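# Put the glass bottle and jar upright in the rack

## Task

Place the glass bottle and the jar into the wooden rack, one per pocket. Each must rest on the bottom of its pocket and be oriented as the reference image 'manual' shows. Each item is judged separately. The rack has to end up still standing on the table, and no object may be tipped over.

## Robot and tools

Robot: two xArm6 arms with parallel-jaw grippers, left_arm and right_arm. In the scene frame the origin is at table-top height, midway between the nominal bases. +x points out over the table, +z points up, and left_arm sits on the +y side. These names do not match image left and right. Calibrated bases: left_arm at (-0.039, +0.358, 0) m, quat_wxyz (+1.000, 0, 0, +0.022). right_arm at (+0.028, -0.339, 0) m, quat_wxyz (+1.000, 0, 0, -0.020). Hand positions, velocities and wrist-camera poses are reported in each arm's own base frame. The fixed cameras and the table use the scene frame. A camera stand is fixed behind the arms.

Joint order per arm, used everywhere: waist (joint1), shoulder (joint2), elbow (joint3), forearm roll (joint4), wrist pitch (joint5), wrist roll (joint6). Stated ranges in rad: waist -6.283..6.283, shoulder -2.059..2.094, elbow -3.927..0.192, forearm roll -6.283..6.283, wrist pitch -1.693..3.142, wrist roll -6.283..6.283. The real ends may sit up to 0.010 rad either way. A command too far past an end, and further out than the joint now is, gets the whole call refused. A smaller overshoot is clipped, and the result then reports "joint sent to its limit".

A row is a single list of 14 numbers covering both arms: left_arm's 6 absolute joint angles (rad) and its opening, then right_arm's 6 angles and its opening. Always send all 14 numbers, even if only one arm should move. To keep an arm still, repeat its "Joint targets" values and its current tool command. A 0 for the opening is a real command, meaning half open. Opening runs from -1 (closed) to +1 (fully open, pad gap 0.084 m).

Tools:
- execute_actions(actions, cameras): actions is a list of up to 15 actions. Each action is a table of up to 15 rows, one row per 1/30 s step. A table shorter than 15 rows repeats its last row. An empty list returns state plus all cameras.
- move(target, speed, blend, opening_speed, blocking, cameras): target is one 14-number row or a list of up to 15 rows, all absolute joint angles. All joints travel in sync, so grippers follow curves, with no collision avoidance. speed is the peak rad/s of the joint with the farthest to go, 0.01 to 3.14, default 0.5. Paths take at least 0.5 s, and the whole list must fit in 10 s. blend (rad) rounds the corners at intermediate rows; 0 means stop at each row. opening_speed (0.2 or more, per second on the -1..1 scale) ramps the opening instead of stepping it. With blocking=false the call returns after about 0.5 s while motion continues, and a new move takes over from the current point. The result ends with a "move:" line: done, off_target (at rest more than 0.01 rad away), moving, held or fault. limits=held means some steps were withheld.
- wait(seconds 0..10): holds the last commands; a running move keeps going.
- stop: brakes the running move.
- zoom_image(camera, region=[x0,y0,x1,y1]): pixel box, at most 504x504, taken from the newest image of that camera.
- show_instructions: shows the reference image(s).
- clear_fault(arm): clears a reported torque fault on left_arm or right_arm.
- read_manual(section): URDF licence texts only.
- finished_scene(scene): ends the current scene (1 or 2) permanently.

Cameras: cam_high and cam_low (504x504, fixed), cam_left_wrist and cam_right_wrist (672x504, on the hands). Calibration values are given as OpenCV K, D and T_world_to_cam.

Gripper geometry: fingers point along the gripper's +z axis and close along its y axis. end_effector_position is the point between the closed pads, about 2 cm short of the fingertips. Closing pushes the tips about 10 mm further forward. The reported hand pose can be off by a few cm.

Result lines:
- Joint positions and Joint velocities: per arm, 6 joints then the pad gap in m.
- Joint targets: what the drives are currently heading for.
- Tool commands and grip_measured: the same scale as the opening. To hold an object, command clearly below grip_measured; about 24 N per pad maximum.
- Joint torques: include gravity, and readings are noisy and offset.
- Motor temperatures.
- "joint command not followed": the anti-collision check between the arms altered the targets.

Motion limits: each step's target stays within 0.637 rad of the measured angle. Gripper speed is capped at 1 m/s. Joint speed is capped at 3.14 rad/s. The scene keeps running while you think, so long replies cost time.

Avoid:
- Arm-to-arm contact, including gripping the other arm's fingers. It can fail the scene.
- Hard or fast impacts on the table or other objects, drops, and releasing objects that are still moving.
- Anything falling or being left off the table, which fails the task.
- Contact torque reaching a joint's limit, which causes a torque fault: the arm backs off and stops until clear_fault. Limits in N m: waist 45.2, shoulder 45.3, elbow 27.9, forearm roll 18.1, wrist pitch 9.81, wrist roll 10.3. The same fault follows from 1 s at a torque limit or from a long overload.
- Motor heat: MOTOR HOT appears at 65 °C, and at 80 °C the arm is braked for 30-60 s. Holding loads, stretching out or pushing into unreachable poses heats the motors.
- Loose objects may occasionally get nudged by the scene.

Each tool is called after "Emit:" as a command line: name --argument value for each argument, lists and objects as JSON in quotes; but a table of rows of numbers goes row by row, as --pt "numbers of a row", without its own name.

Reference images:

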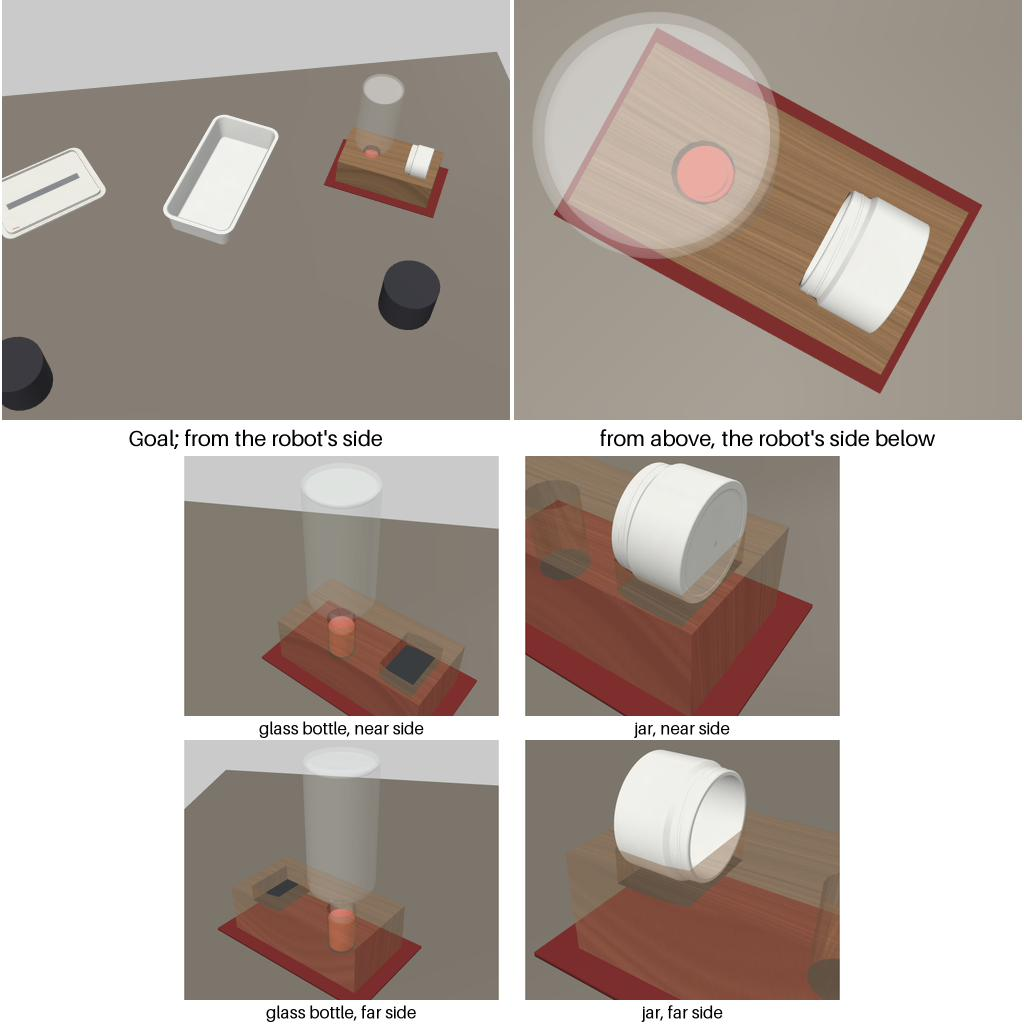

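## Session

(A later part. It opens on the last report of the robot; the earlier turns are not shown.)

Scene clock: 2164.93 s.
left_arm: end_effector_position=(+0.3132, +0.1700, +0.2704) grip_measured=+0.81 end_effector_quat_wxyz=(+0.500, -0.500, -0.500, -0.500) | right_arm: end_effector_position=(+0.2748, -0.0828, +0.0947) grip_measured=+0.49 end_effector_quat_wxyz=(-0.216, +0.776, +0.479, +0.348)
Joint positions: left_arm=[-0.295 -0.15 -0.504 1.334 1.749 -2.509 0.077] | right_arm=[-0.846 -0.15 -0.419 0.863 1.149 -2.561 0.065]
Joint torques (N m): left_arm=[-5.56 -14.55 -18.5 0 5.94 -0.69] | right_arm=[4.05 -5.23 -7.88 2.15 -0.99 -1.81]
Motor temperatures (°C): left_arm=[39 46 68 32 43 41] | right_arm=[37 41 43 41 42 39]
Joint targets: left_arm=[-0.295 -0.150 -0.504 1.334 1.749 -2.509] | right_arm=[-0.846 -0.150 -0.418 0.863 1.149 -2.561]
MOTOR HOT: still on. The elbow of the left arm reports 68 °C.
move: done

Emit:
move --target '[-0.2949,-0.1497,-0.5044,1.3342,1.7486,-2.5087,-1,-0.8456,-0.1497,-0.4185,0.8634,1.1488,-2.5613,0.75]' --opening_speed 0.4 --cameras '["cam_high","cam_low"]'

Emit:
zoom_image --camera "cam_low" --region '[245, 155, 315, 210]'

Emit:
zoom_image --camera "cam_high" --region '[180, 165, 240, 240]'

Scene clock: 2175.27 s.
left_arm: end_effector_position=(+0.3132, +0.1700, +0.2704) grip_measured=+0.81 end_effector_quat_wxyz=(+0.500, -0.500, -0.500, -0.500) | right_arm: end_effector_position=(+0.2748, -0.0828, +0.0947) grip_measured=+0.75 end_effector_quat_wxyz=(-0.216, +0.776, +0.479, +0.348)
Joint positions: left_arm=[-0.295 -0.15 -0.504 1.334 1.749 -2.509 0.077] | right_arm=[-0.846 -0.15 -0.418 0.863 1.149 -2.561 0.075]
Joint torques (N m): left_arm=[-5.48 -14.58 -18.44 0.12 5.92 -0.71] | right_arm=[2.16 -6.14 -15.48 2.4 -1.16 -1.84]
Motor temperatures (°C): left_arm=[39 46 68 32 43 41] | right_arm=[37 41 43 41 42 39]
Joint targets: left_arm=[-0.295 -0.150 -0.504 1.334 1.749 -2.509] | right_arm=[-0.846 -0.150 -0.418 0.863 1.149 -2.561]
MOTOR HOT: still on. The elbow of the left arm reports 68 °C.
move: done
Images, in order (width x height): cam_high 504x504, cam_low 504x504.

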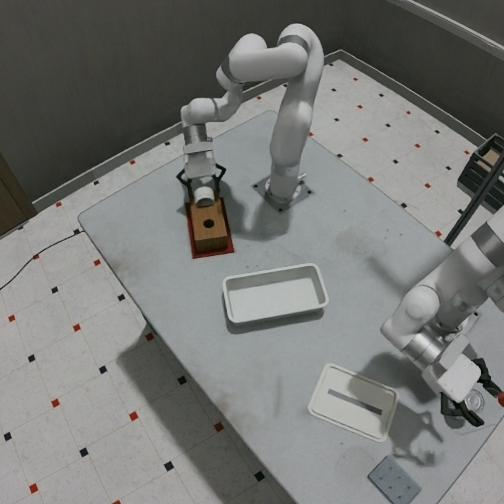

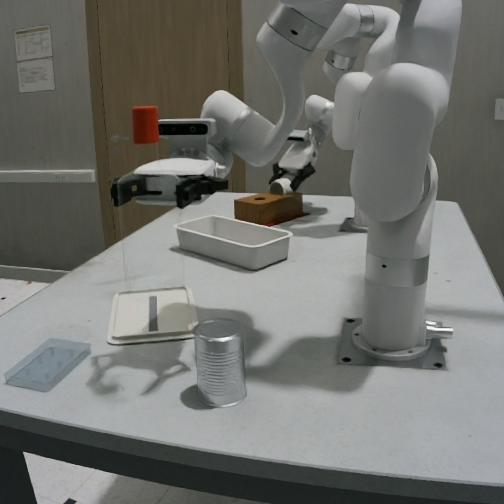

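Scaled by 7.200 from the camera's 504x504 image, which has a finer 720x720 frame.

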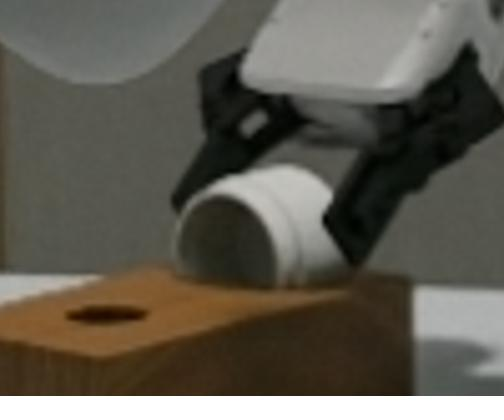

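Scaled by 6.720 from the camera's 504x504 image, which has a finer 720x720 frame.

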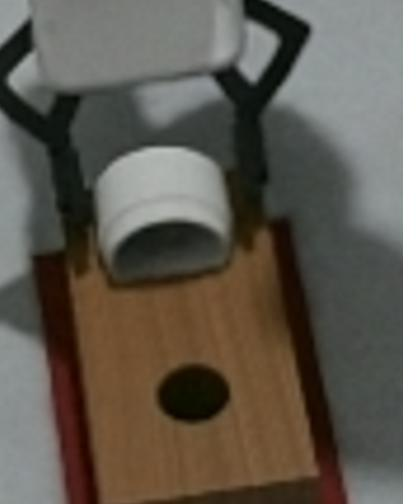

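Emit:
move --pt "-0.2949 -0.1497 -0.5044 1.3342 1.7486 -2.5087 -1 -0.8456 -0.1497 -0.4185 0.8634 1.1488 -2.5613 1" --pt "-0.2949 -0.1497 -0.5044 1.3342 1.7486 -2.5087 -1 -0.9865 -0.1927 -0.4929 0.749 1.2947 -2.5483 1" --pt "-0.2949 -0.1497 -0.5044 1.3342 1.7486 -2.5087 -1 -1.0924 -0.2047 -0.5972 0.657 1.4253 -2.5143 1" --pt "-0.2949 -0.1497 -0.5044 1.3342 1.7486 -2.5087 -1 -0.7 -0.4 -0.7 0.3 1.4 -2.8 1" --pt "-0.2949 -0.1497 -0.5044 1.3342 1.7486 -2.5087 -1 0.028 -0.3433 -0.7943 0 1.1376 -3.1416 1" --speed '[0.2,0.15,0.3,0.5,0.5]' --blend '[0,0.02,0.03,0.1,0]' --cameras '["cam_high","cam_low","cam_right_wrist"]'

Emit:
zoom_image --camera "cam_low" --region '[230, 165, 310, 225]'

Emit:
zoom_image --camera "cam_high" --region '[180, 180, 240, 260]'

Scene clock: 2220.57 s.
left_arm: end_effector_position=(+0.3132, +0.1700, +0.2704) grip_measured=+0.81 end_effector_quat_wxyz=(+0.500, -0.500, -0.500, -0.500) | right_arm: end_effector_position=(+0.3739, +0.0104, +0.2280) grip_measured=+1.00 end_effector_quat_wxyz=(+0.000, -0.014, +1.000, +0.000)
Joint positions: left_arm=[-0.295 -0.15 -0.504 1.334 1.749 -2.509 0.077] | right_arm=[0.028 -0.343 -0.794 0 1.138 -3.142 0.084]
Joint torques (N m): left_arm=[-5.68 -14.63 -18.56 0.09 5.91 -0.75] | right_arm=[3.35 -6.58 -21.04 -2.52 -2.76 -2.17]
Motor temperatures (°C): left_arm=[39 46 68 32 43 41] | right_arm=[37 41 47 41 41 39]
Joint targets: left_arm=[-0.295 -0.150 -0.504 1.334 1.749 -2.509] | right_arm=[0.028 -0.343 -0.794 0.000 1.138 -3.142]
MOTOR HOT: still on. The elbow of the left arm reports 68 °C.
move: done
camera_calibration:
cam_right_wrist: T_world_to_cam=[[-0.0376959, 0.999281, 0.0040449, 0.0334608], [0.999169, 0.0377539, -0.0153641, -0.29955], [-0.0155057, 0.00346237, -0.999874, 0.364637], [0, 0, 0, 1]] pos_world=[0.306216, -0.0233901, 0.359853]
Images, in order (width x height): cam_high 504x504, cam_low 504x504, cam_right_wrist 672x504.

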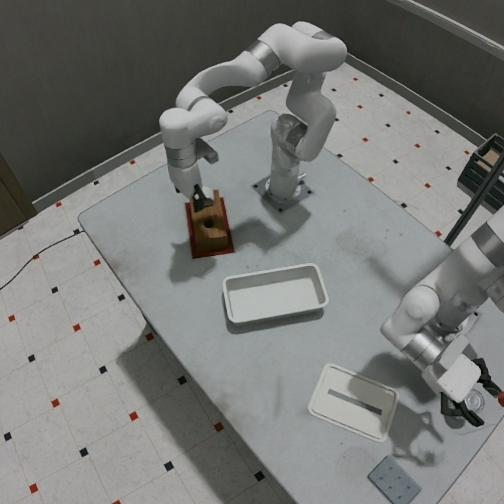

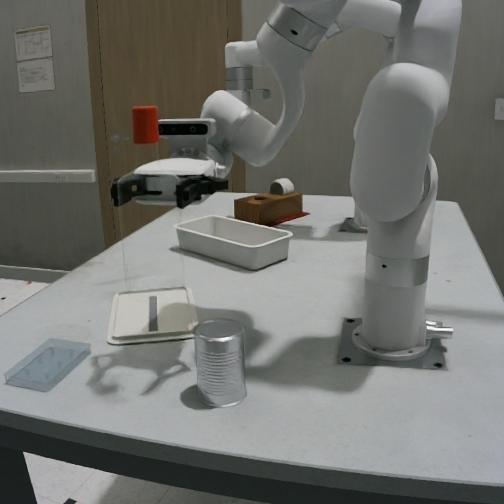

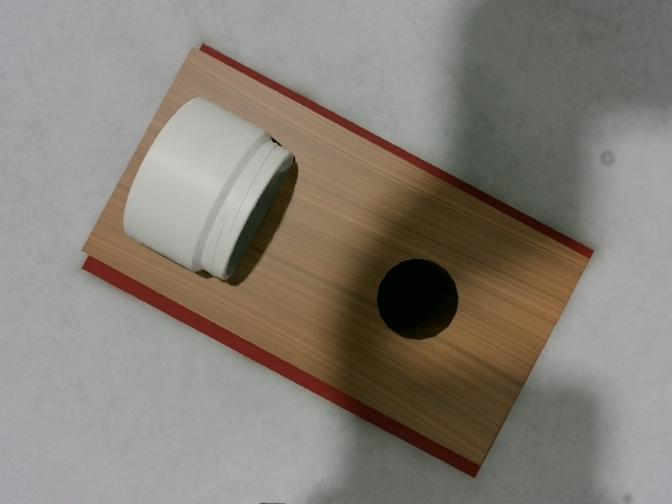

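Scaled by 6.300 from the camera's 504x504 image, which has a finer 720x720 frame.

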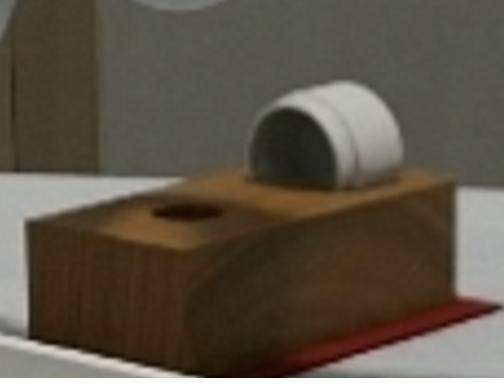

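Scaled by 6.300 from the camera's 504x504 image, which has a finer 720x720 frame.

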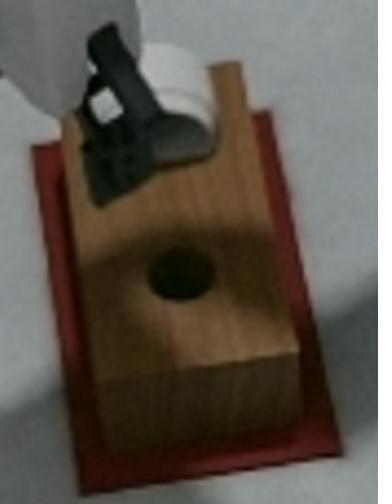

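Emit:
move --pt "-0.2949 -0.1497 -0.5044 1.3342 1.7486 -2.5087 -1 -0.8717 0.5091 -1.379 0.5852 1.7257 -2.6204 0.8" --pt "-1.1059 0.7536 -1.6486 3.1416 0.6758 0 -1 -0.8717 0.5091 -1.379 0.5852 1.7257 -2.6204 0.8" --speed '[0.6,0.55]' --blend 0 --cameras '["cam_high","cam_low","cam_right_wrist"]'

Scene clock: 2320.10 s.
left_arm: end_effector_position=(+0.3591, -0.7159, +0.2081) grip_measured=+0.81 end_effector_quat_wxyz=(+0.602, +0.371, +0.602, -0.371) | right_arm: end_effector_position=(+0.3577, -0.2022, +0.1385) grip_measured=+0.80 end_effector_quat_wxyz=(-0.343, +0.619, +0.618, +0.343)
Joint positions: left_arm=[-1.106 0.754 -1.649 3.142 0.676 0 0.077] | right_arm=[-0.872 0.509 -1.379 0.585 1.726 -2.62 0.077]
Joint torques (N m): left_arm=[-5.95 -29.9 -25.4 2.12 1.25 1.71] | right_arm=[-3.17 -16.63 -17.14 2.57 1.32 2.17]
Motor temperatures (°C): left_arm=[38 46 71 32 43 41] | right_arm=[37 41 51 41 42 40]
Joint targets: left_arm=[-1.106 0.754 -1.649 3.142 0.676 0.000] | right_arm=[-0.872 0.509 -1.379 0.585 1.726 -2.620]
MOTOR HOT: still on. The elbow of the left arm reports 71 °C.
move: done
camera_calibration:
cam_right_wrist: T_world_to_cam=[[0.999945, 0.00171088, 0.0103617, -0.328139], [0.00975465, -0.516852, -0.856019, 0.0814604], [0.00389093, 0.856073, -0.51684, 0.37419], [0, 0, 0, 1]] pos_world=[0.325871, -0.277669, 0.266528]
Images, in order (width x height): cam_high 504x504, cam_low 504x504, cam_right_wrist 672x504.

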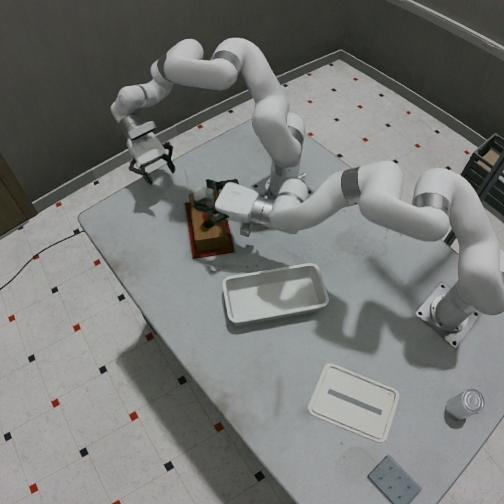

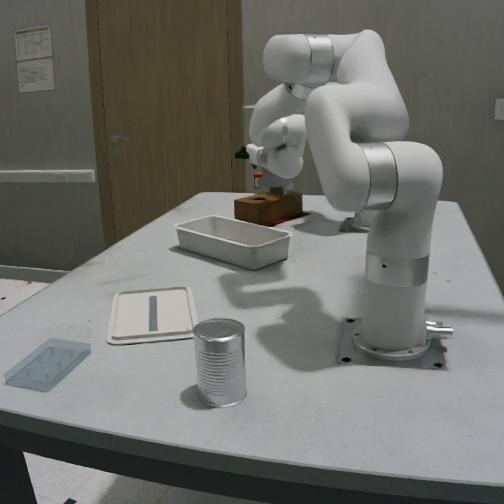

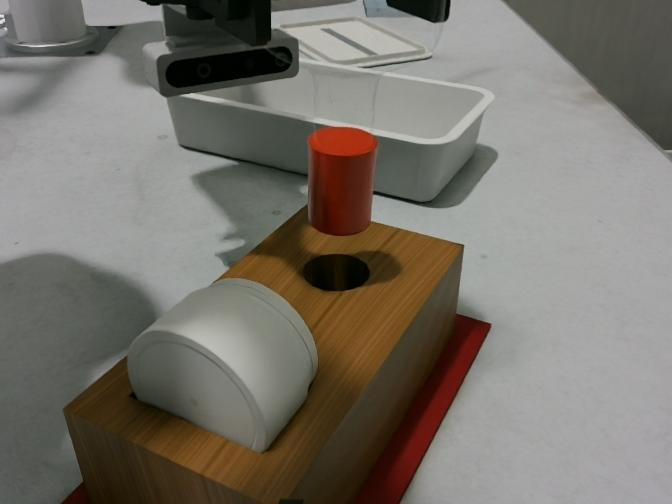

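Emit:
zoom_image --camera "cam_right_wrist" --region '[270, 110, 420, 310]'

Emit:
zoom_image --camera "cam_low" --region '[225, 155, 305, 225]'

Emit:
zoom_image --camera "cam_high" --region '[180, 180, 240, 260]'

Scaled by 2.520 from the camera's 672x504 image, which has a finer 960x720 frame.

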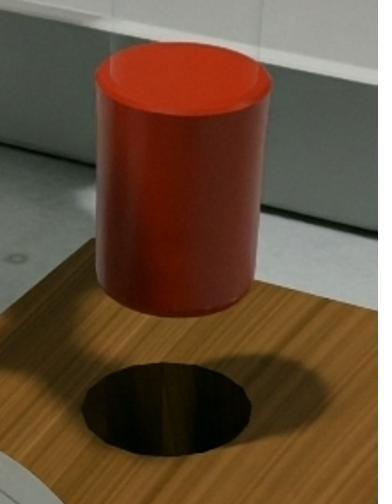

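Scaled by 6.300 from the camera's 504x504 image, which has a finer 720x720 frame.

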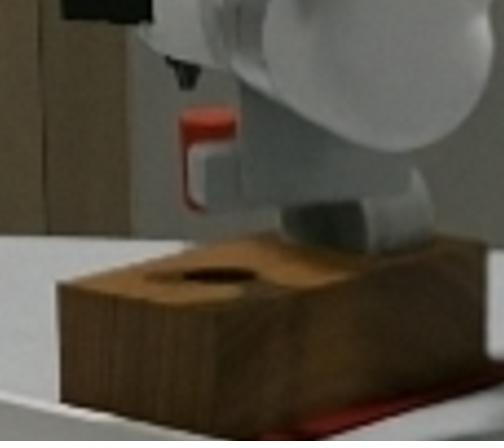

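Scaled by 6.300 from the camera's 504x504 image, which has a finer 720x720 frame.

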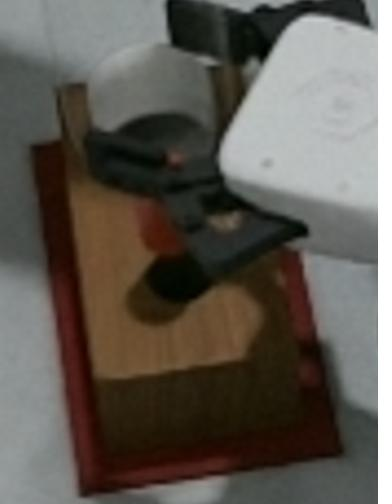

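Emit:
move --target '[-1.1058,0.7868,-1.6297,3.1416,0.7279,0,-1,-0.8717,0.5091,-1.379,0.5852,1.7257,-2.6204,0.8]' --speed 0.06 --cameras '["cam_high","cam_low","cam_right_wrist"]'

Emit:
zoom_image --camera "cam_right_wrist" --region '[270, 110, 420, 310]'

Emit:
zoom_image --camera "cam_low" --region '[240, 165, 290, 215]'

Scene clock: 2399.37 s.
left_arm: end_effector_position=(+0.3580, -0.7137, +0.1966) grip_measured=+0.81 end_effector_quat_wxyz=(+0.597, +0.375, +0.607, -0.368) | right_arm: end_effector_position=(+0.3578, -0.2022, +0.1385) grip_measured=+0.80 end_effector_quat_wxyz=(-0.343, +0.619, +0.618, +0.343)
Joint positions: left_arm=[-1.106 0.762 -1.641 3.142 0.675 0 0.077] | right_arm=[-0.872 0.509 -1.379 0.585 1.726 -2.62 0.077]
Joint torques (N m): left_arm=[0.13 -30.96 -19.85 -0.07 2.58 -0.06] | right_arm=[-2.97 -16.78 -13.74 1.55 -0.74 2]
Motor temperatures (°C): left_arm=[38 46 60 32 40 41] | right_arm=[37 43 47 41 40 40]
Joint targets: left_arm=[-1.106 0.762 -1.641 3.142 0.675 0.000] | right_arm=[-0.872 0.509 -1.379 0.585 1.726 -2.620]
Tool commands: left_gripper/opening=-1.0 right_gripper/opening=+0.8
OVER-TEMPERATURE FAULT: BRAKES ON. Before this call, the elbow of the left arm reached 80 °C; the stop lasted 40 seconds. The left arm may have sagged or run on as its brakes closed, and pressed harder on what it touched. The left arm ran none of this call's commands: an arm, its gripper or tool too, takes no command until a result says that it accepts commands again. In this call the stop used 40 of the actions that the scene allows. The left arm's brakes are open: it holds where the fault left it, with its grip as last carried out. The left arm accepts commands again.
move: fault (left_arm); left_arm: the wrist pitch is farthest, 0.053 rad from its target
camera_calibration:
cam_right_wrist: T_world_to_cam=[[0.999945, 0.00171088, 0.0103617, -0.328139], [0.00975465, -0.516852, -0.856019, 0.0814604], [0.00389093, 0.856073, -0.51684, 0.37419], [0, 0, 0, 1]] pos_world=[0.325871, -0.277669, 0.266528]
Images, in order (width x height): cam_high 504x504, cam_low 504x504, cam_right_wrist 672x504.

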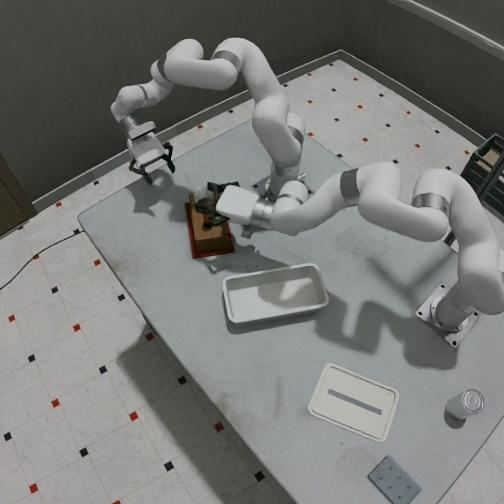

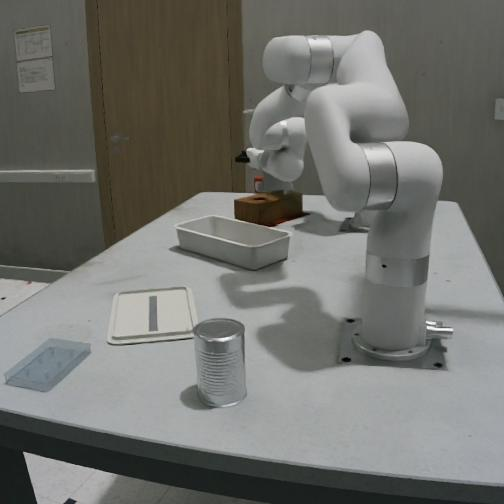

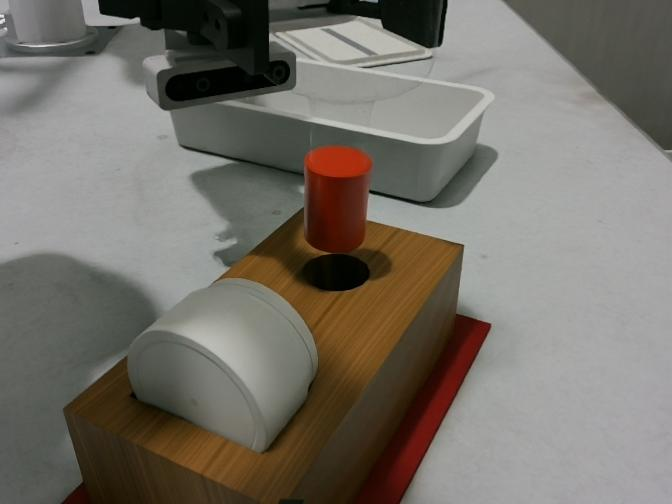

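Scaled by 2.520 from the camera's 672x504 image, which has a finer 960x720 frame.

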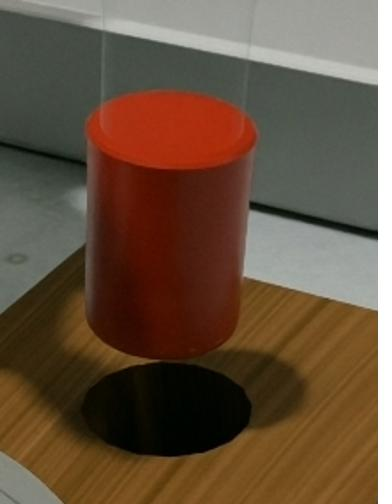

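Scaled by 10.080 from the camera's 504x504 image, which has a finer 720x720 frame.

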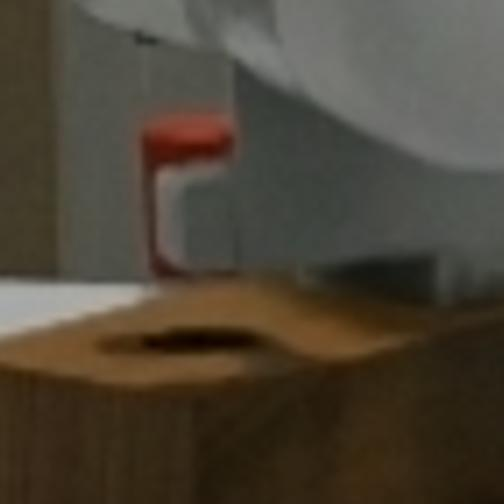

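Emit:
move --target '[-1.1059,0.7916,-1.6219,3.1416,0.7405,0,-1,-0.8717,0.5091,-1.379,0.5852,1.7257,-2.6204,0.8]' --speed 0.06 --cameras '["cam_low","cam_right_wrist"]'

Emit:
zoom_image --camera "cam_right_wrist" --region '[270, 150, 390, 310]'

Emit:
zoom_image --camera "cam_low" --region '[240, 165, 290, 215]'

Scene clock: 2431.57 s.
left_arm: end_effector_position=(+0.3571, -0.7121, +0.1790) grip_measured=+0.81 end_effector_quat_wxyz=(+0.602, +0.371, +0.602, -0.371) | right_arm: end_effector_position=(+0.3578, -0.2022, +0.1385) grip_measured=+0.80 end_effector_quat_wxyz=(-0.343, +0.619, +0.618, +0.343)
Joint positions: left_arm=[-1.106 0.792 -1.622 3.142 0.74 0 0.077] | right_arm=[-0.872 0.509 -1.379 0.585 1.726 -2.62 0.077]
Joint torques (N m): left_arm=[0.05 -29.93 -19.23 0.01 7.34 -0.25] | right_arm=[-2.69 -16.72 -13.88 1.42 -0.88 1.87]
Motor temperatures (°C): left_arm=[38 51 72 32 40 41] | right_arm=[37 43 46 40 40 40]
Joint targets: left_arm=[-1.106 0.792 -1.622 3.142 0.741 0.000] | right_arm=[-0.872 0.509 -1.379 0.585 1.726 -2.620]
MOTOR HOT: the elbow of the left arm reports 72 °C; the controller stops that arm at 80 °C. To cool a motor, set the load down, stop pushing, or move to a pose that needs little force. At that limit the left arm can sag while its brakes close.
move: done
camera_calibration:
cam_right_wrist: T_world_to_cam=[[0.999945, 0.00171088, 0.0103617, -0.328139], [0.00975465, -0.516852, -0.856019, 0.0814604], [0.00389093, 0.856073, -0.51684, 0.37419], [0, 0, 0, 1]] pos_world=[0.325871, -0.277669, 0.266528]
Images, in order (width x height): cam_low 504x504, cam_right_wrist 672x504.

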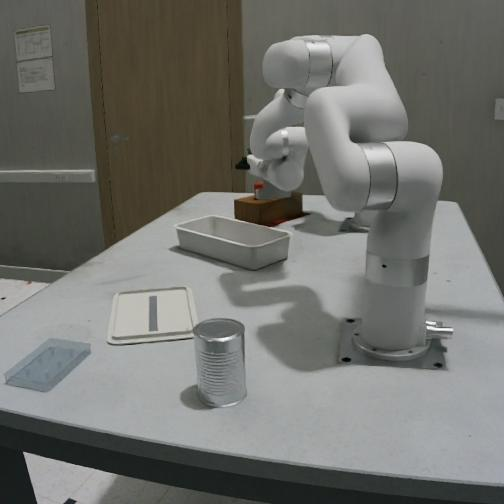

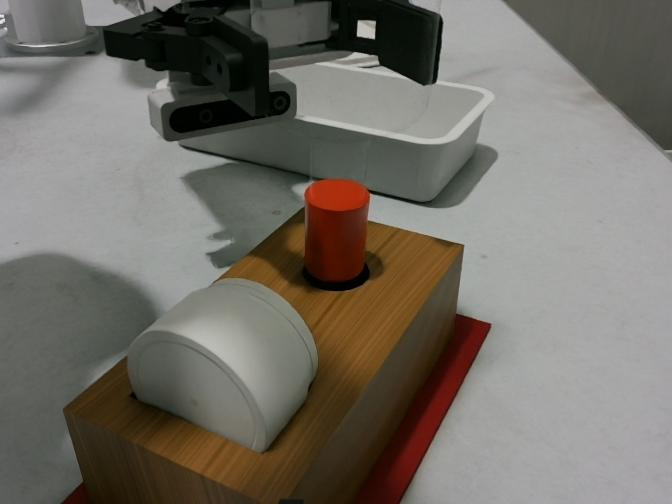

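Scaled by 3.150 from the camera's 672x504 image, which has a finer 960x720 frame.

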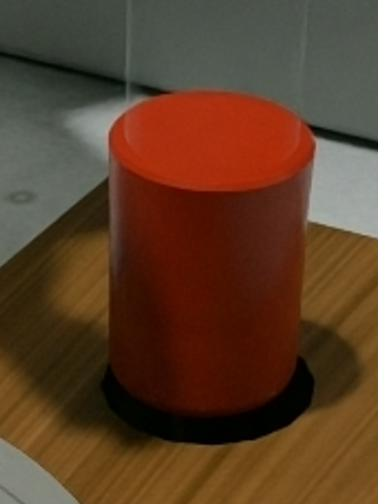

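Scaled by 10.080 from the camera's 504x504 image, which has a finer 720x720 frame.

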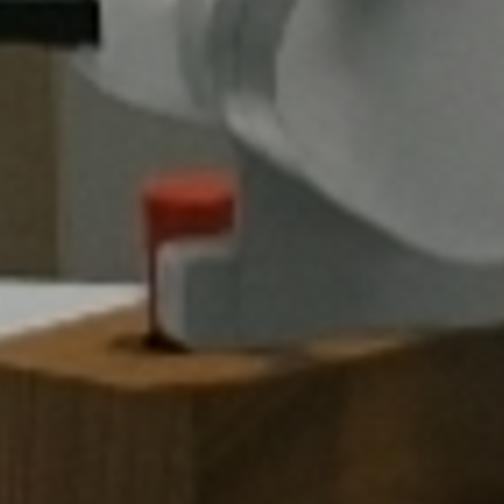

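Emit:
move --target '[-1.1054,0.8208,-1.6251,3.1416,0.7666,0,-1,-0.8717,0.5091,-1.379,0.5852,1.7257,-2.6204,0.8]' --speed 0.05 --cameras '["cam_right_wrist"]'

Emit:
zoom_image --camera "cam_right_wrist" --region '[270, 150, 390, 310]'

Scene clock: 2448.40 s.
left_arm: end_effector_position=(+0.3575, -0.7119, +0.1641) grip_measured=+0.81 end_effector_quat_wxyz=(+0.602, +0.371, +0.602, -0.371) | right_arm: end_effector_position=(+0.3578, -0.2022, +0.1385) grip_measured=+0.80 end_effector_quat_wxyz=(-0.343, +0.619, +0.618, +0.343)
Joint positions: left_arm=[-1.105 0.821 -1.625 3.142 0.767 0 0.077] | right_arm=[-0.872 0.509 -1.379 0.585 1.726 -2.62 0.077]
Joint torques (N m): left_arm=[6.3 -29.62 -24.59 0.12 7.22 -0.67] | right_arm=[-2.64 -16.77 -13.9 1 -0.59 1.85]
Motor temperatures (°C): left_arm=[38 51 72 32 42 41] | right_arm=[37 43 46 40 40 40]
Joint targets: left_arm=[-1.105 0.821 -1.625 3.142 0.767 0.000] | right_arm=[-0.872 0.509 -1.379 0.585 1.726 -2.620]
MOTOR HOT: still on. The elbow of the left arm reports 72 °C.
move: done
camera_calibration:
cam_right_wrist: T_world_to_cam=[[0.999945, 0.00171088, 0.0103617, -0.328139], [0.00975465, -0.516852, -0.856019, 0.0814604], [0.00389093, 0.856073, -0.51684, 0.37419], [0, 0, 0, 1]] pos_world=[0.325871, -0.277669, 0.266528]
Images, in order (width x height): cam_right_wrist 672x504.

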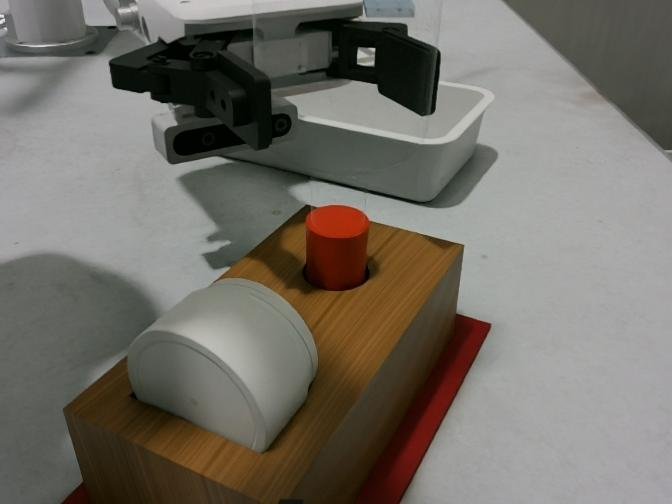

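Scaled by 3.150 from the camera's 672x504 image, which has a finer 960x720 frame.

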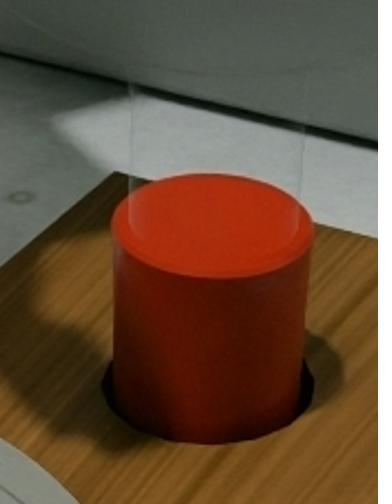

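Emit:
move --target '[-1.105,0.8514,-1.6307,3.1416,0.7915,0,-1,-0.8717,0.5091,-1.379,0.5852,1.7257,-2.6204,0.8]' --speed 0.04

Emit:
move --target '[-1.105,0.8686,-1.6348,3.1416,0.8044,0,-1,-0.8717,0.5091,-1.379,0.5852,1.7257,-2.6204,0.8]' --speed 0.03 --cameras '["cam_right_wrist"]'

Emit:
zoom_image --camera "cam_right_wrist" --region '[270, 150, 390, 310]'

Scene clock: 2456.60 s.
left_arm: end_effector_position=(+0.3578, -0.7117, +0.1491) grip_measured=+0.81 end_effector_quat_wxyz=(+0.602, +0.371, +0.602, -0.371) | right_arm: end_effector_position=(+0.3578, -0.2022, +0.1385) grip_measured=+0.80 end_effector_quat_wxyz=(-0.343, +0.619, +0.618, +0.343)
Joint positions: left_arm=[-1.105 0.851 -1.631 3.142 0.791 0 0.077] | right_arm=[-0.872 0.509 -1.379 0.585 1.726 -2.62 0.077]
Joint torques (N m): left_arm=[6.47 -29.95 -24.11 -0.04 7.16 -0.77] | right_arm=[-2.81 -17.23 -13.67 1.18 -0.72 2.16]
Motor temperatures (°C): left_arm=[38 52 75 32 43 41] | right_arm=[37 43 46 40 40 40]
Joint targets: left_arm=[-1.105 0.851 -1.631 3.142 0.791 0.000] | right_arm=[-0.872 0.509 -1.379 0.585 1.726 -2.620]
MOTOR HOT: still on. The elbow of the left arm reports 75 °C.
move: done

Scene clock: 2457.47 s.
left_arm: end_effector_position=(+0.3578, -0.7117, +0.1409) grip_measured=+0.81 end_effector_quat_wxyz=(+0.602, +0.371, +0.602, -0.371) | right_arm: end_effector_position=(+0.3578, -0.2022, +0.1385) grip_measured=+0.80 end_effector_quat_wxyz=(-0.343, +0.619, +0.618, +0.343)
Joint positions: left_arm=[-1.105 0.868 -1.635 3.142 0.804 0 0.077] | right_arm=[-0.872 0.509 -1.379 0.585 1.726 -2.62 0.077]
Joint torques (N m): left_arm=[6.26 -29.33 -23.93 -0.02 7.17 -0.76] | right_arm=[-2.61 -16.75 -13.89 1.24 -0.99 1.97]
Motor temperatures (°C): left_arm=[38 52 75 32 43 41] | right_arm=[37 43 46 40 40 40]
Joint targets: left_arm=[-1.105 0.869 -1.635 3.142 0.804 0.000] | right_arm=[-0.872 0.509 -1.379 0.585 1.726 -2.620]
MOTOR HOT: still on. The elbow of the left arm reports 75 °C.
move: done
camera_calibration:
cam_right_wrist: T_world_to_cam=[[0.999945, 0.00171088, 0.0103617, -0.328139], [0.00975465, -0.516852, -0.856019, 0.0814604], [0.00389093, 0.856073, -0.51684, 0.37419], [0, 0, 0, 1]] pos_world=[0.325871, -0.277669, 0.266528]
Images, in order (width x height): cam_right_wrist 672x504.

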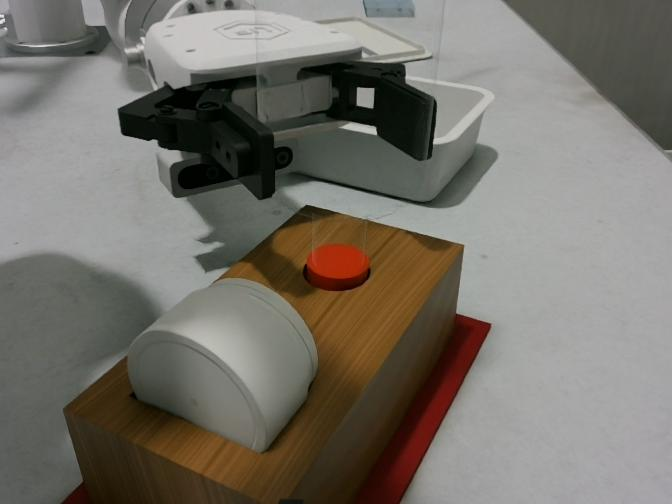

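Scaled by 3.150 from the camera's 672x504 image, which has a finer 960x720 frame.

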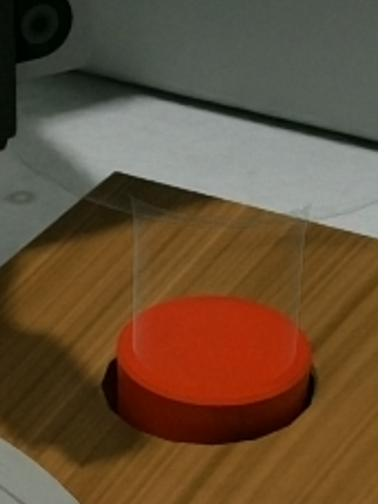

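Emit:
move --target '[-1.105,0.8769,-1.6371,3.1416,0.8106,0,-1,-0.8717,0.5091,-1.379,0.5852,1.7257,-2.6204,0.8]' --speed 0.03

Emit:
move --target '[-1.105,0.8812,-1.6384,3.1416,0.8137,0,-1,-0.8717,0.5091,-1.379,0.5852,1.7257,-2.6204,0.8]' --speed 0.03

Emit:
move --target '[-1.105,0.8856,-1.6396,3.1416,0.8168,0,-1,-0.8717,0.5091,-1.379,0.5852,1.7257,-2.6204,0.8]' --speed 0.03 --cameras '["cam_right_wrist"]'

Emit:
zoom_image --camera "cam_right_wrist" --region '[270, 150, 390, 310]'

Scene clock: 2473.53 s.
left_arm: end_effector_position=(+0.3578, -0.7117, +0.1371) grip_measured=+0.81 end_effector_quat_wxyz=(+0.602, +0.371, +0.602, -0.371) | right_arm: end_effector_position=(+0.3578, -0.2022, +0.1385) grip_measured=+0.80 end_effector_quat_wxyz=(-0.343, +0.619, +0.618, +0.343)
Joint positions: left_arm=[-1.105 0.877 -1.637 3.142 0.81 0 0.077] | right_arm=[-0.872 0.509 -1.379 0.585 1.726 -2.62 0.077]
Joint torques (N m): left_arm=[5.84 -30.43 -23.97 -0.04 7.01 -0.79] | right_arm=[-2.78 -17.18 -14.07 1.03 -0.57 1.99]
Motor temperatures (°C): left_arm=[38 52 77 32 43 41] | right_arm=[37 43 46 40 40 40]
Joint targets: left_arm=[-1.105 0.877 -1.637 3.142 0.811 0.000] | right_arm=[-0.872 0.509 -1.379 0.585 1.726 -2.620]
MOTOR HOT: still on. The elbow of the left arm reports 77 °C.
move: done

Scene clock: 2474.23 s.
left_arm: end_effector_position=(+0.3578, -0.7117, +0.1351) grip_measured=+0.81 end_effector_quat_wxyz=(+0.602, +0.371, +0.602, -0.371) | right_arm: end_effector_position=(+0.3578, -0.2022, +0.1385) grip_measured=+0.80 end_effector_quat_wxyz=(-0.343, +0.619, +0.618, +0.343)
Joint positions: left_arm=[-1.105 0.881 -1.638 3.142 0.814 0 0.077] | right_arm=[-0.872 0.509 -1.379 0.585 1.726 -2.62 0.077]
Joint torques (N m): left_arm=[5.8 -29.89 -23.83 -0.04 7.37 -0.71] | right_arm=[-3 -17.2 -13.97 0.79 -0.57 1.71]
Motor temperatures (°C): left_arm=[38 52 77 32 43 41] | right_arm=[37 43 46 40 40 40]
Joint targets: left_arm=[-1.105 0.881 -1.638 3.142 0.814 0.000] | right_arm=[-0.872 0.509 -1.379 0.585 1.726 -2.620]
MOTOR HOT: still on. The elbow of the left arm reports 77 °C.
move: done

Scene clock: 2474.93 s.
left_arm: end_effector_position=(+0.3578, -0.7117, +0.1330) grip_measured=+0.81 end_effector_quat_wxyz=(+0.602, +0.371, +0.602, -0.371) | right_arm: end_effector_position=(+0.3578, -0.2022, +0.1385) grip_measured=+0.80 end_effector_quat_wxyz=(-0.343, +0.619, +0.618, +0.343)
Joint positions: left_arm=[-1.105 0.886 -1.64 3.142 0.817 0 0.077] | right_arm=[-0.872 0.509 -1.379 0.585 1.726 -2.62 0.077]
Joint torques (N m): left_arm=[5.58 -30.49 -23.91 -0.16 7.23 -0.8] | right_arm=[-2.85 -16.64 -13.39 1.05 -0.79 1.81]
Motor temperatures (°C): left_arm=[38 52 77 32 43 41] | right_arm=[37 43 46 40 40 40]
Joint targets: left_arm=[-1.105 0.886 -1.640 3.142 0.817 0.000] | right_arm=[-0.872 0.509 -1.379 0.585 1.726 -2.620]
MOTOR HOT: still on. The elbow of the left arm reports 77 °C.
move: done
camera_calibration:
cam_right_wrist: T_world_to_cam=[[0.999945, 0.00171088, 0.0103617, -0.328139], [0.00975465, -0.516852, -0.856019, 0.0814604], [0.00389093, 0.856073, -0.51684, 0.37419], [0, 0, 0, 1]] pos_world=[0.325871, -0.277669, 0.266528]
Images, in order (width x height): cam_right_wrist 672x504.

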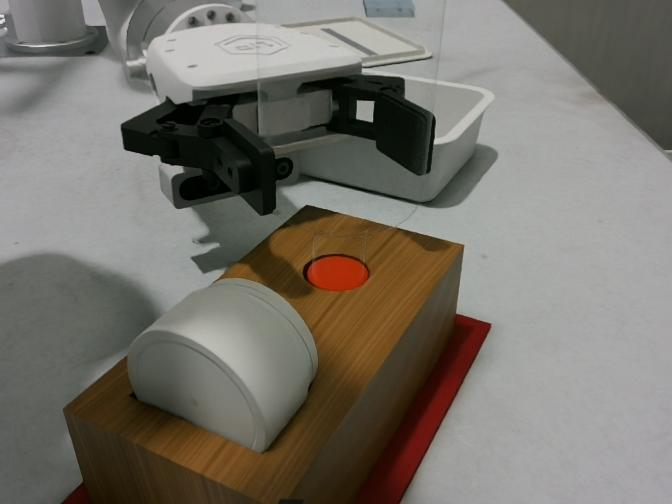

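Scaled by 3.150 from the camera's 672x504 image, which has a finer 960x720 frame.

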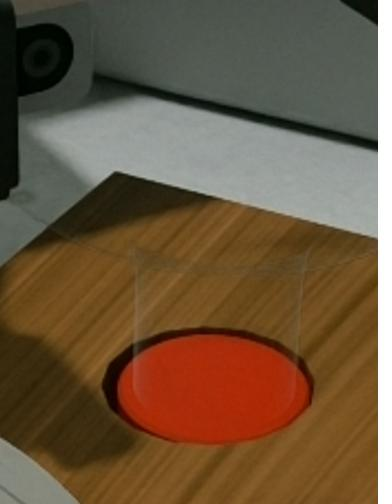

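Emit:
move --pt "-1.105 0.8899 -1.6408 3.1416 0.8199 0 -1 -0.8717 0.5091 -1.379 0.5852 1.7257 -2.6204 0.8" --pt "-1.105 0.8932 -1.6417 3.1416 0.8222 0 -1 -0.8717 0.5091 -1.379 0.5852 1.7257 -2.6204 0.8" --speed 0.03 --blend '[0.003,0]'

Scene clock: 2482.90 s.
left_arm: end_effector_position=(+0.3578, -0.7117, +0.1295) grip_measured=+0.81 end_effector_quat_wxyz=(+0.602, +0.371, +0.602, -0.371) | right_arm: end_effector_position=(+0.3578, -0.2022, +0.1385) grip_measured=+0.80 end_effector_quat_wxyz=(-0.343, +0.619, +0.618, +0.343)
Joint positions: left_arm=[-1.105 0.893 -1.642 3.142 0.822 0 0.077] | right_arm=[-0.872 0.509 -1.379 0.585 1.726 -2.62 0.077]
Joint torques (N m): left_arm=[5.47 -29.66 -23.65 -0.07 6.83 -0.69] | right_arm=[-2.19 -17.19 -13.72 0.93 -0.8 1.79]
Motor temperatures (°C): left_arm=[38 52 78 32 44 41] | right_arm=[37 43 46 40 40 40]
Joint targets: left_arm=[-1.105 0.893 -1.642 3.142 0.822 0.000] | right_arm=[-0.872 0.509 -1.379 0.585 1.726 -2.620]
MOTOR HOT: still on. The elbow of the left arm reports 78 °C.
move: done; blend cut to 0.0016 rad at target 1

Emit:
move --pt "-1.105 0.8965 -1.6426 3.1416 0.8245 0 -1 -0.8717 0.5091 -1.379 0.5852 1.7257 -2.6204 0.8" --pt "-1.105 0.8965 -1.6426 3.1416 0.8245 0 1 -0.8717 0.5091 -1.379 0.5852 1.7257 -2.6204 0.8" --speed 0.03 --opening_speed 0.8 --cameras '["cam_right_wrist"]'

Scene clock: 2492.47 s.
left_arm: end_effector_position=(+0.3578, -0.7117, +0.1280) grip_measured=+1.00 end_effector_quat_wxyz=(+0.602, +0.371, +0.602, -0.371) | right_arm: end_effector_position=(+0.3578, -0.2022, +0.1385) grip_measured=+0.80 end_effector_quat_wxyz=(-0.343, +0.619, +0.618, +0.343)
Joint positions: left_arm=[-1.105 0.897 -1.643 3.142 0.825 0 0.084] | right_arm=[-0.872 0.509 -1.379 0.585 1.726 -2.62 0.077]
Joint torques (N m): left_arm=[4.58 -30.02 -15.72 -0.12 1.2 -0.7] | right_arm=[-2.36 -16.86 -13.89 0.68 -0.84 1.9]
Motor temperatures (°C): left_arm=[38 52 78 32 44 41] | right_arm=[37 43 46 40 40 39]
Joint targets: left_arm=[-1.105 0.897 -1.643 3.142 0.825 0.000] | right_arm=[-0.872 0.509 -1.379 0.585 1.726 -2.620]
MOTOR HOT: still on. The elbow of the left arm reports 78 °C.
move: done
camera_calibration:
cam_right_wrist: T_world_to_cam=[[0.999945, 0.00171088, 0.0103617, -0.328139], [0.00975465, -0.516852, -0.856019, 0.0814604], [0.00389093, 0.856073, -0.51684, 0.37419], [0, 0, 0, 1]] pos_world=[0.325871, -0.277669, 0.266528]
Images, in order (width x height): cam_right_wrist 672x504.

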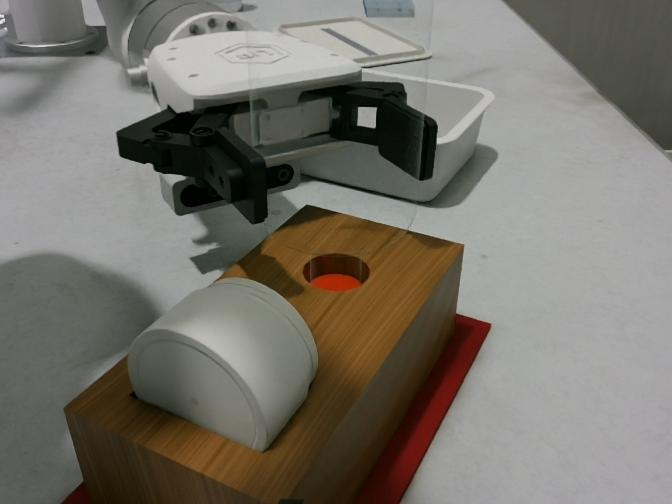

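Emit:
move --pt "-1.105 0.8205 -1.4996 3.1416 0.8917 0 1 -0.8717 0.5091 -1.379 0.5852 1.7257 -2.6204 0.8" --pt "-1.105 0.7522 -1.3704 3.1416 0.9526 0 1 -0.8717 0.5091 -1.379 0.5852 1.7257 -2.6204 0.8" --pt "-1.105 0.5843 -1.0518 3.1416 1.1032 0 1 -0.8717 0.5091 -1.379 0.5852 1.7257 -2.6204 0.8" --speed '[0.12,0.25,0.4]' --blend '[0.02,0.03,0]' --cameras '["cam_high","cam_low","cam_right_wrist"]'

Emit:
zoom_image --camera "cam_low" --region '[225, 135, 305, 225]'

Emit:
zoom_image --camera "cam_right_wrist" --region '[200, 0, 470, 320]'

Scene clock: 2526.60 s.
left_arm: end_effector_position=(+0.3039, -0.6045, +0.1279) grip_measured=+1.00 end_effector_quat_wxyz=(+0.602, +0.371, +0.602, -0.371) | right_arm: end_effector_position=(+0.3578, -0.2022, +0.1385) grip_measured=+0.80 end_effector_quat_wxyz=(-0.343, +0.619, +0.618, +0.343)
Joint positions: left_arm=[-1.105 0.584 -1.052 3.142 1.103 0 0.084] | right_arm=[-0.872 0.509 -1.379 0.585 1.726 -2.62 0.077]
Joint torques (N m): left_arm=[3.9 -29.8 -12.14 -0.13 5.34 -0.74] | right_arm=[-3.21 -17.32 -13.53 0.52 -0.59 1.83]
Motor temperatures (°C): left_arm=[38 53 68 32 41 41] | right_arm=[37 43 46 40 40 39]
Joint targets: left_arm=[-1.105 0.584 -1.052 3.142 1.103 0.000] | right_arm=[-0.872 0.509 -1.379 0.585 1.726 -2.620]
MOTOR HOT: still on. The elbow of the left arm reports 68 °C.
move: done
camera_calibration:
cam_right_wrist: T_world_to_cam=[[0.999945, 0.00171088, 0.0103617, -0.328139], [0.00975465, -0.516852, -0.856019, 0.0814604], [0.00389093, 0.856073, -0.51684, 0.37419], [0, 0, 0, 1]] pos_world=[0.325871, -0.277669, 0.266528]
Images, in order (width x height): cam_high 504x504, cam_low 504x504, cam_right_wrist 672x504.

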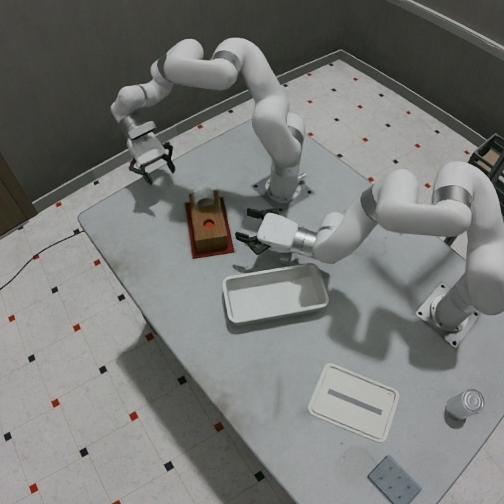

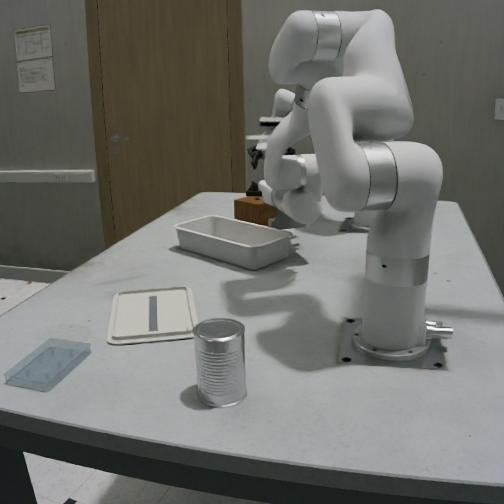

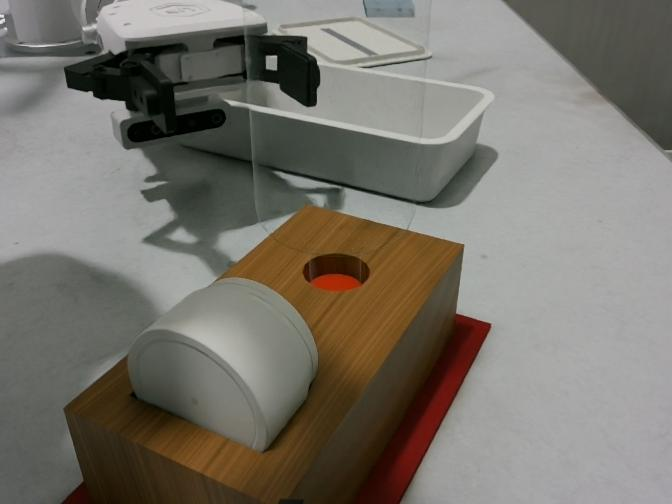

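Scaled by 5.600 from the camera's 504x504 image, which has a finer 720x720 frame.

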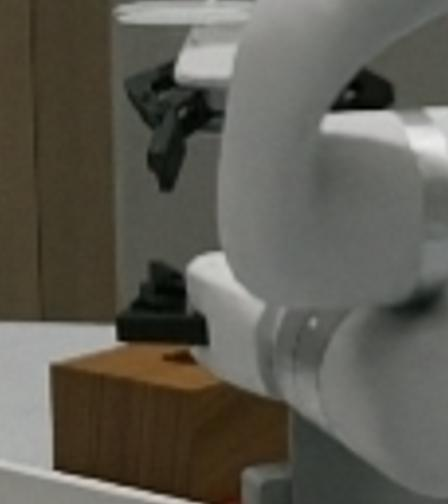

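Scaled by 1.575 from the camera's 672x504 image, which has a finer 960x720 frame.

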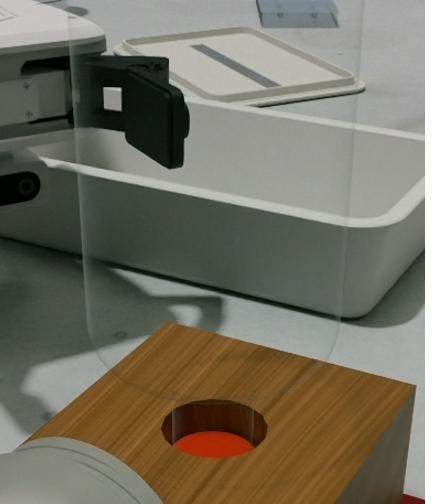

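Emit:
finished_scene --scene 1

The scene is finished: the task was done.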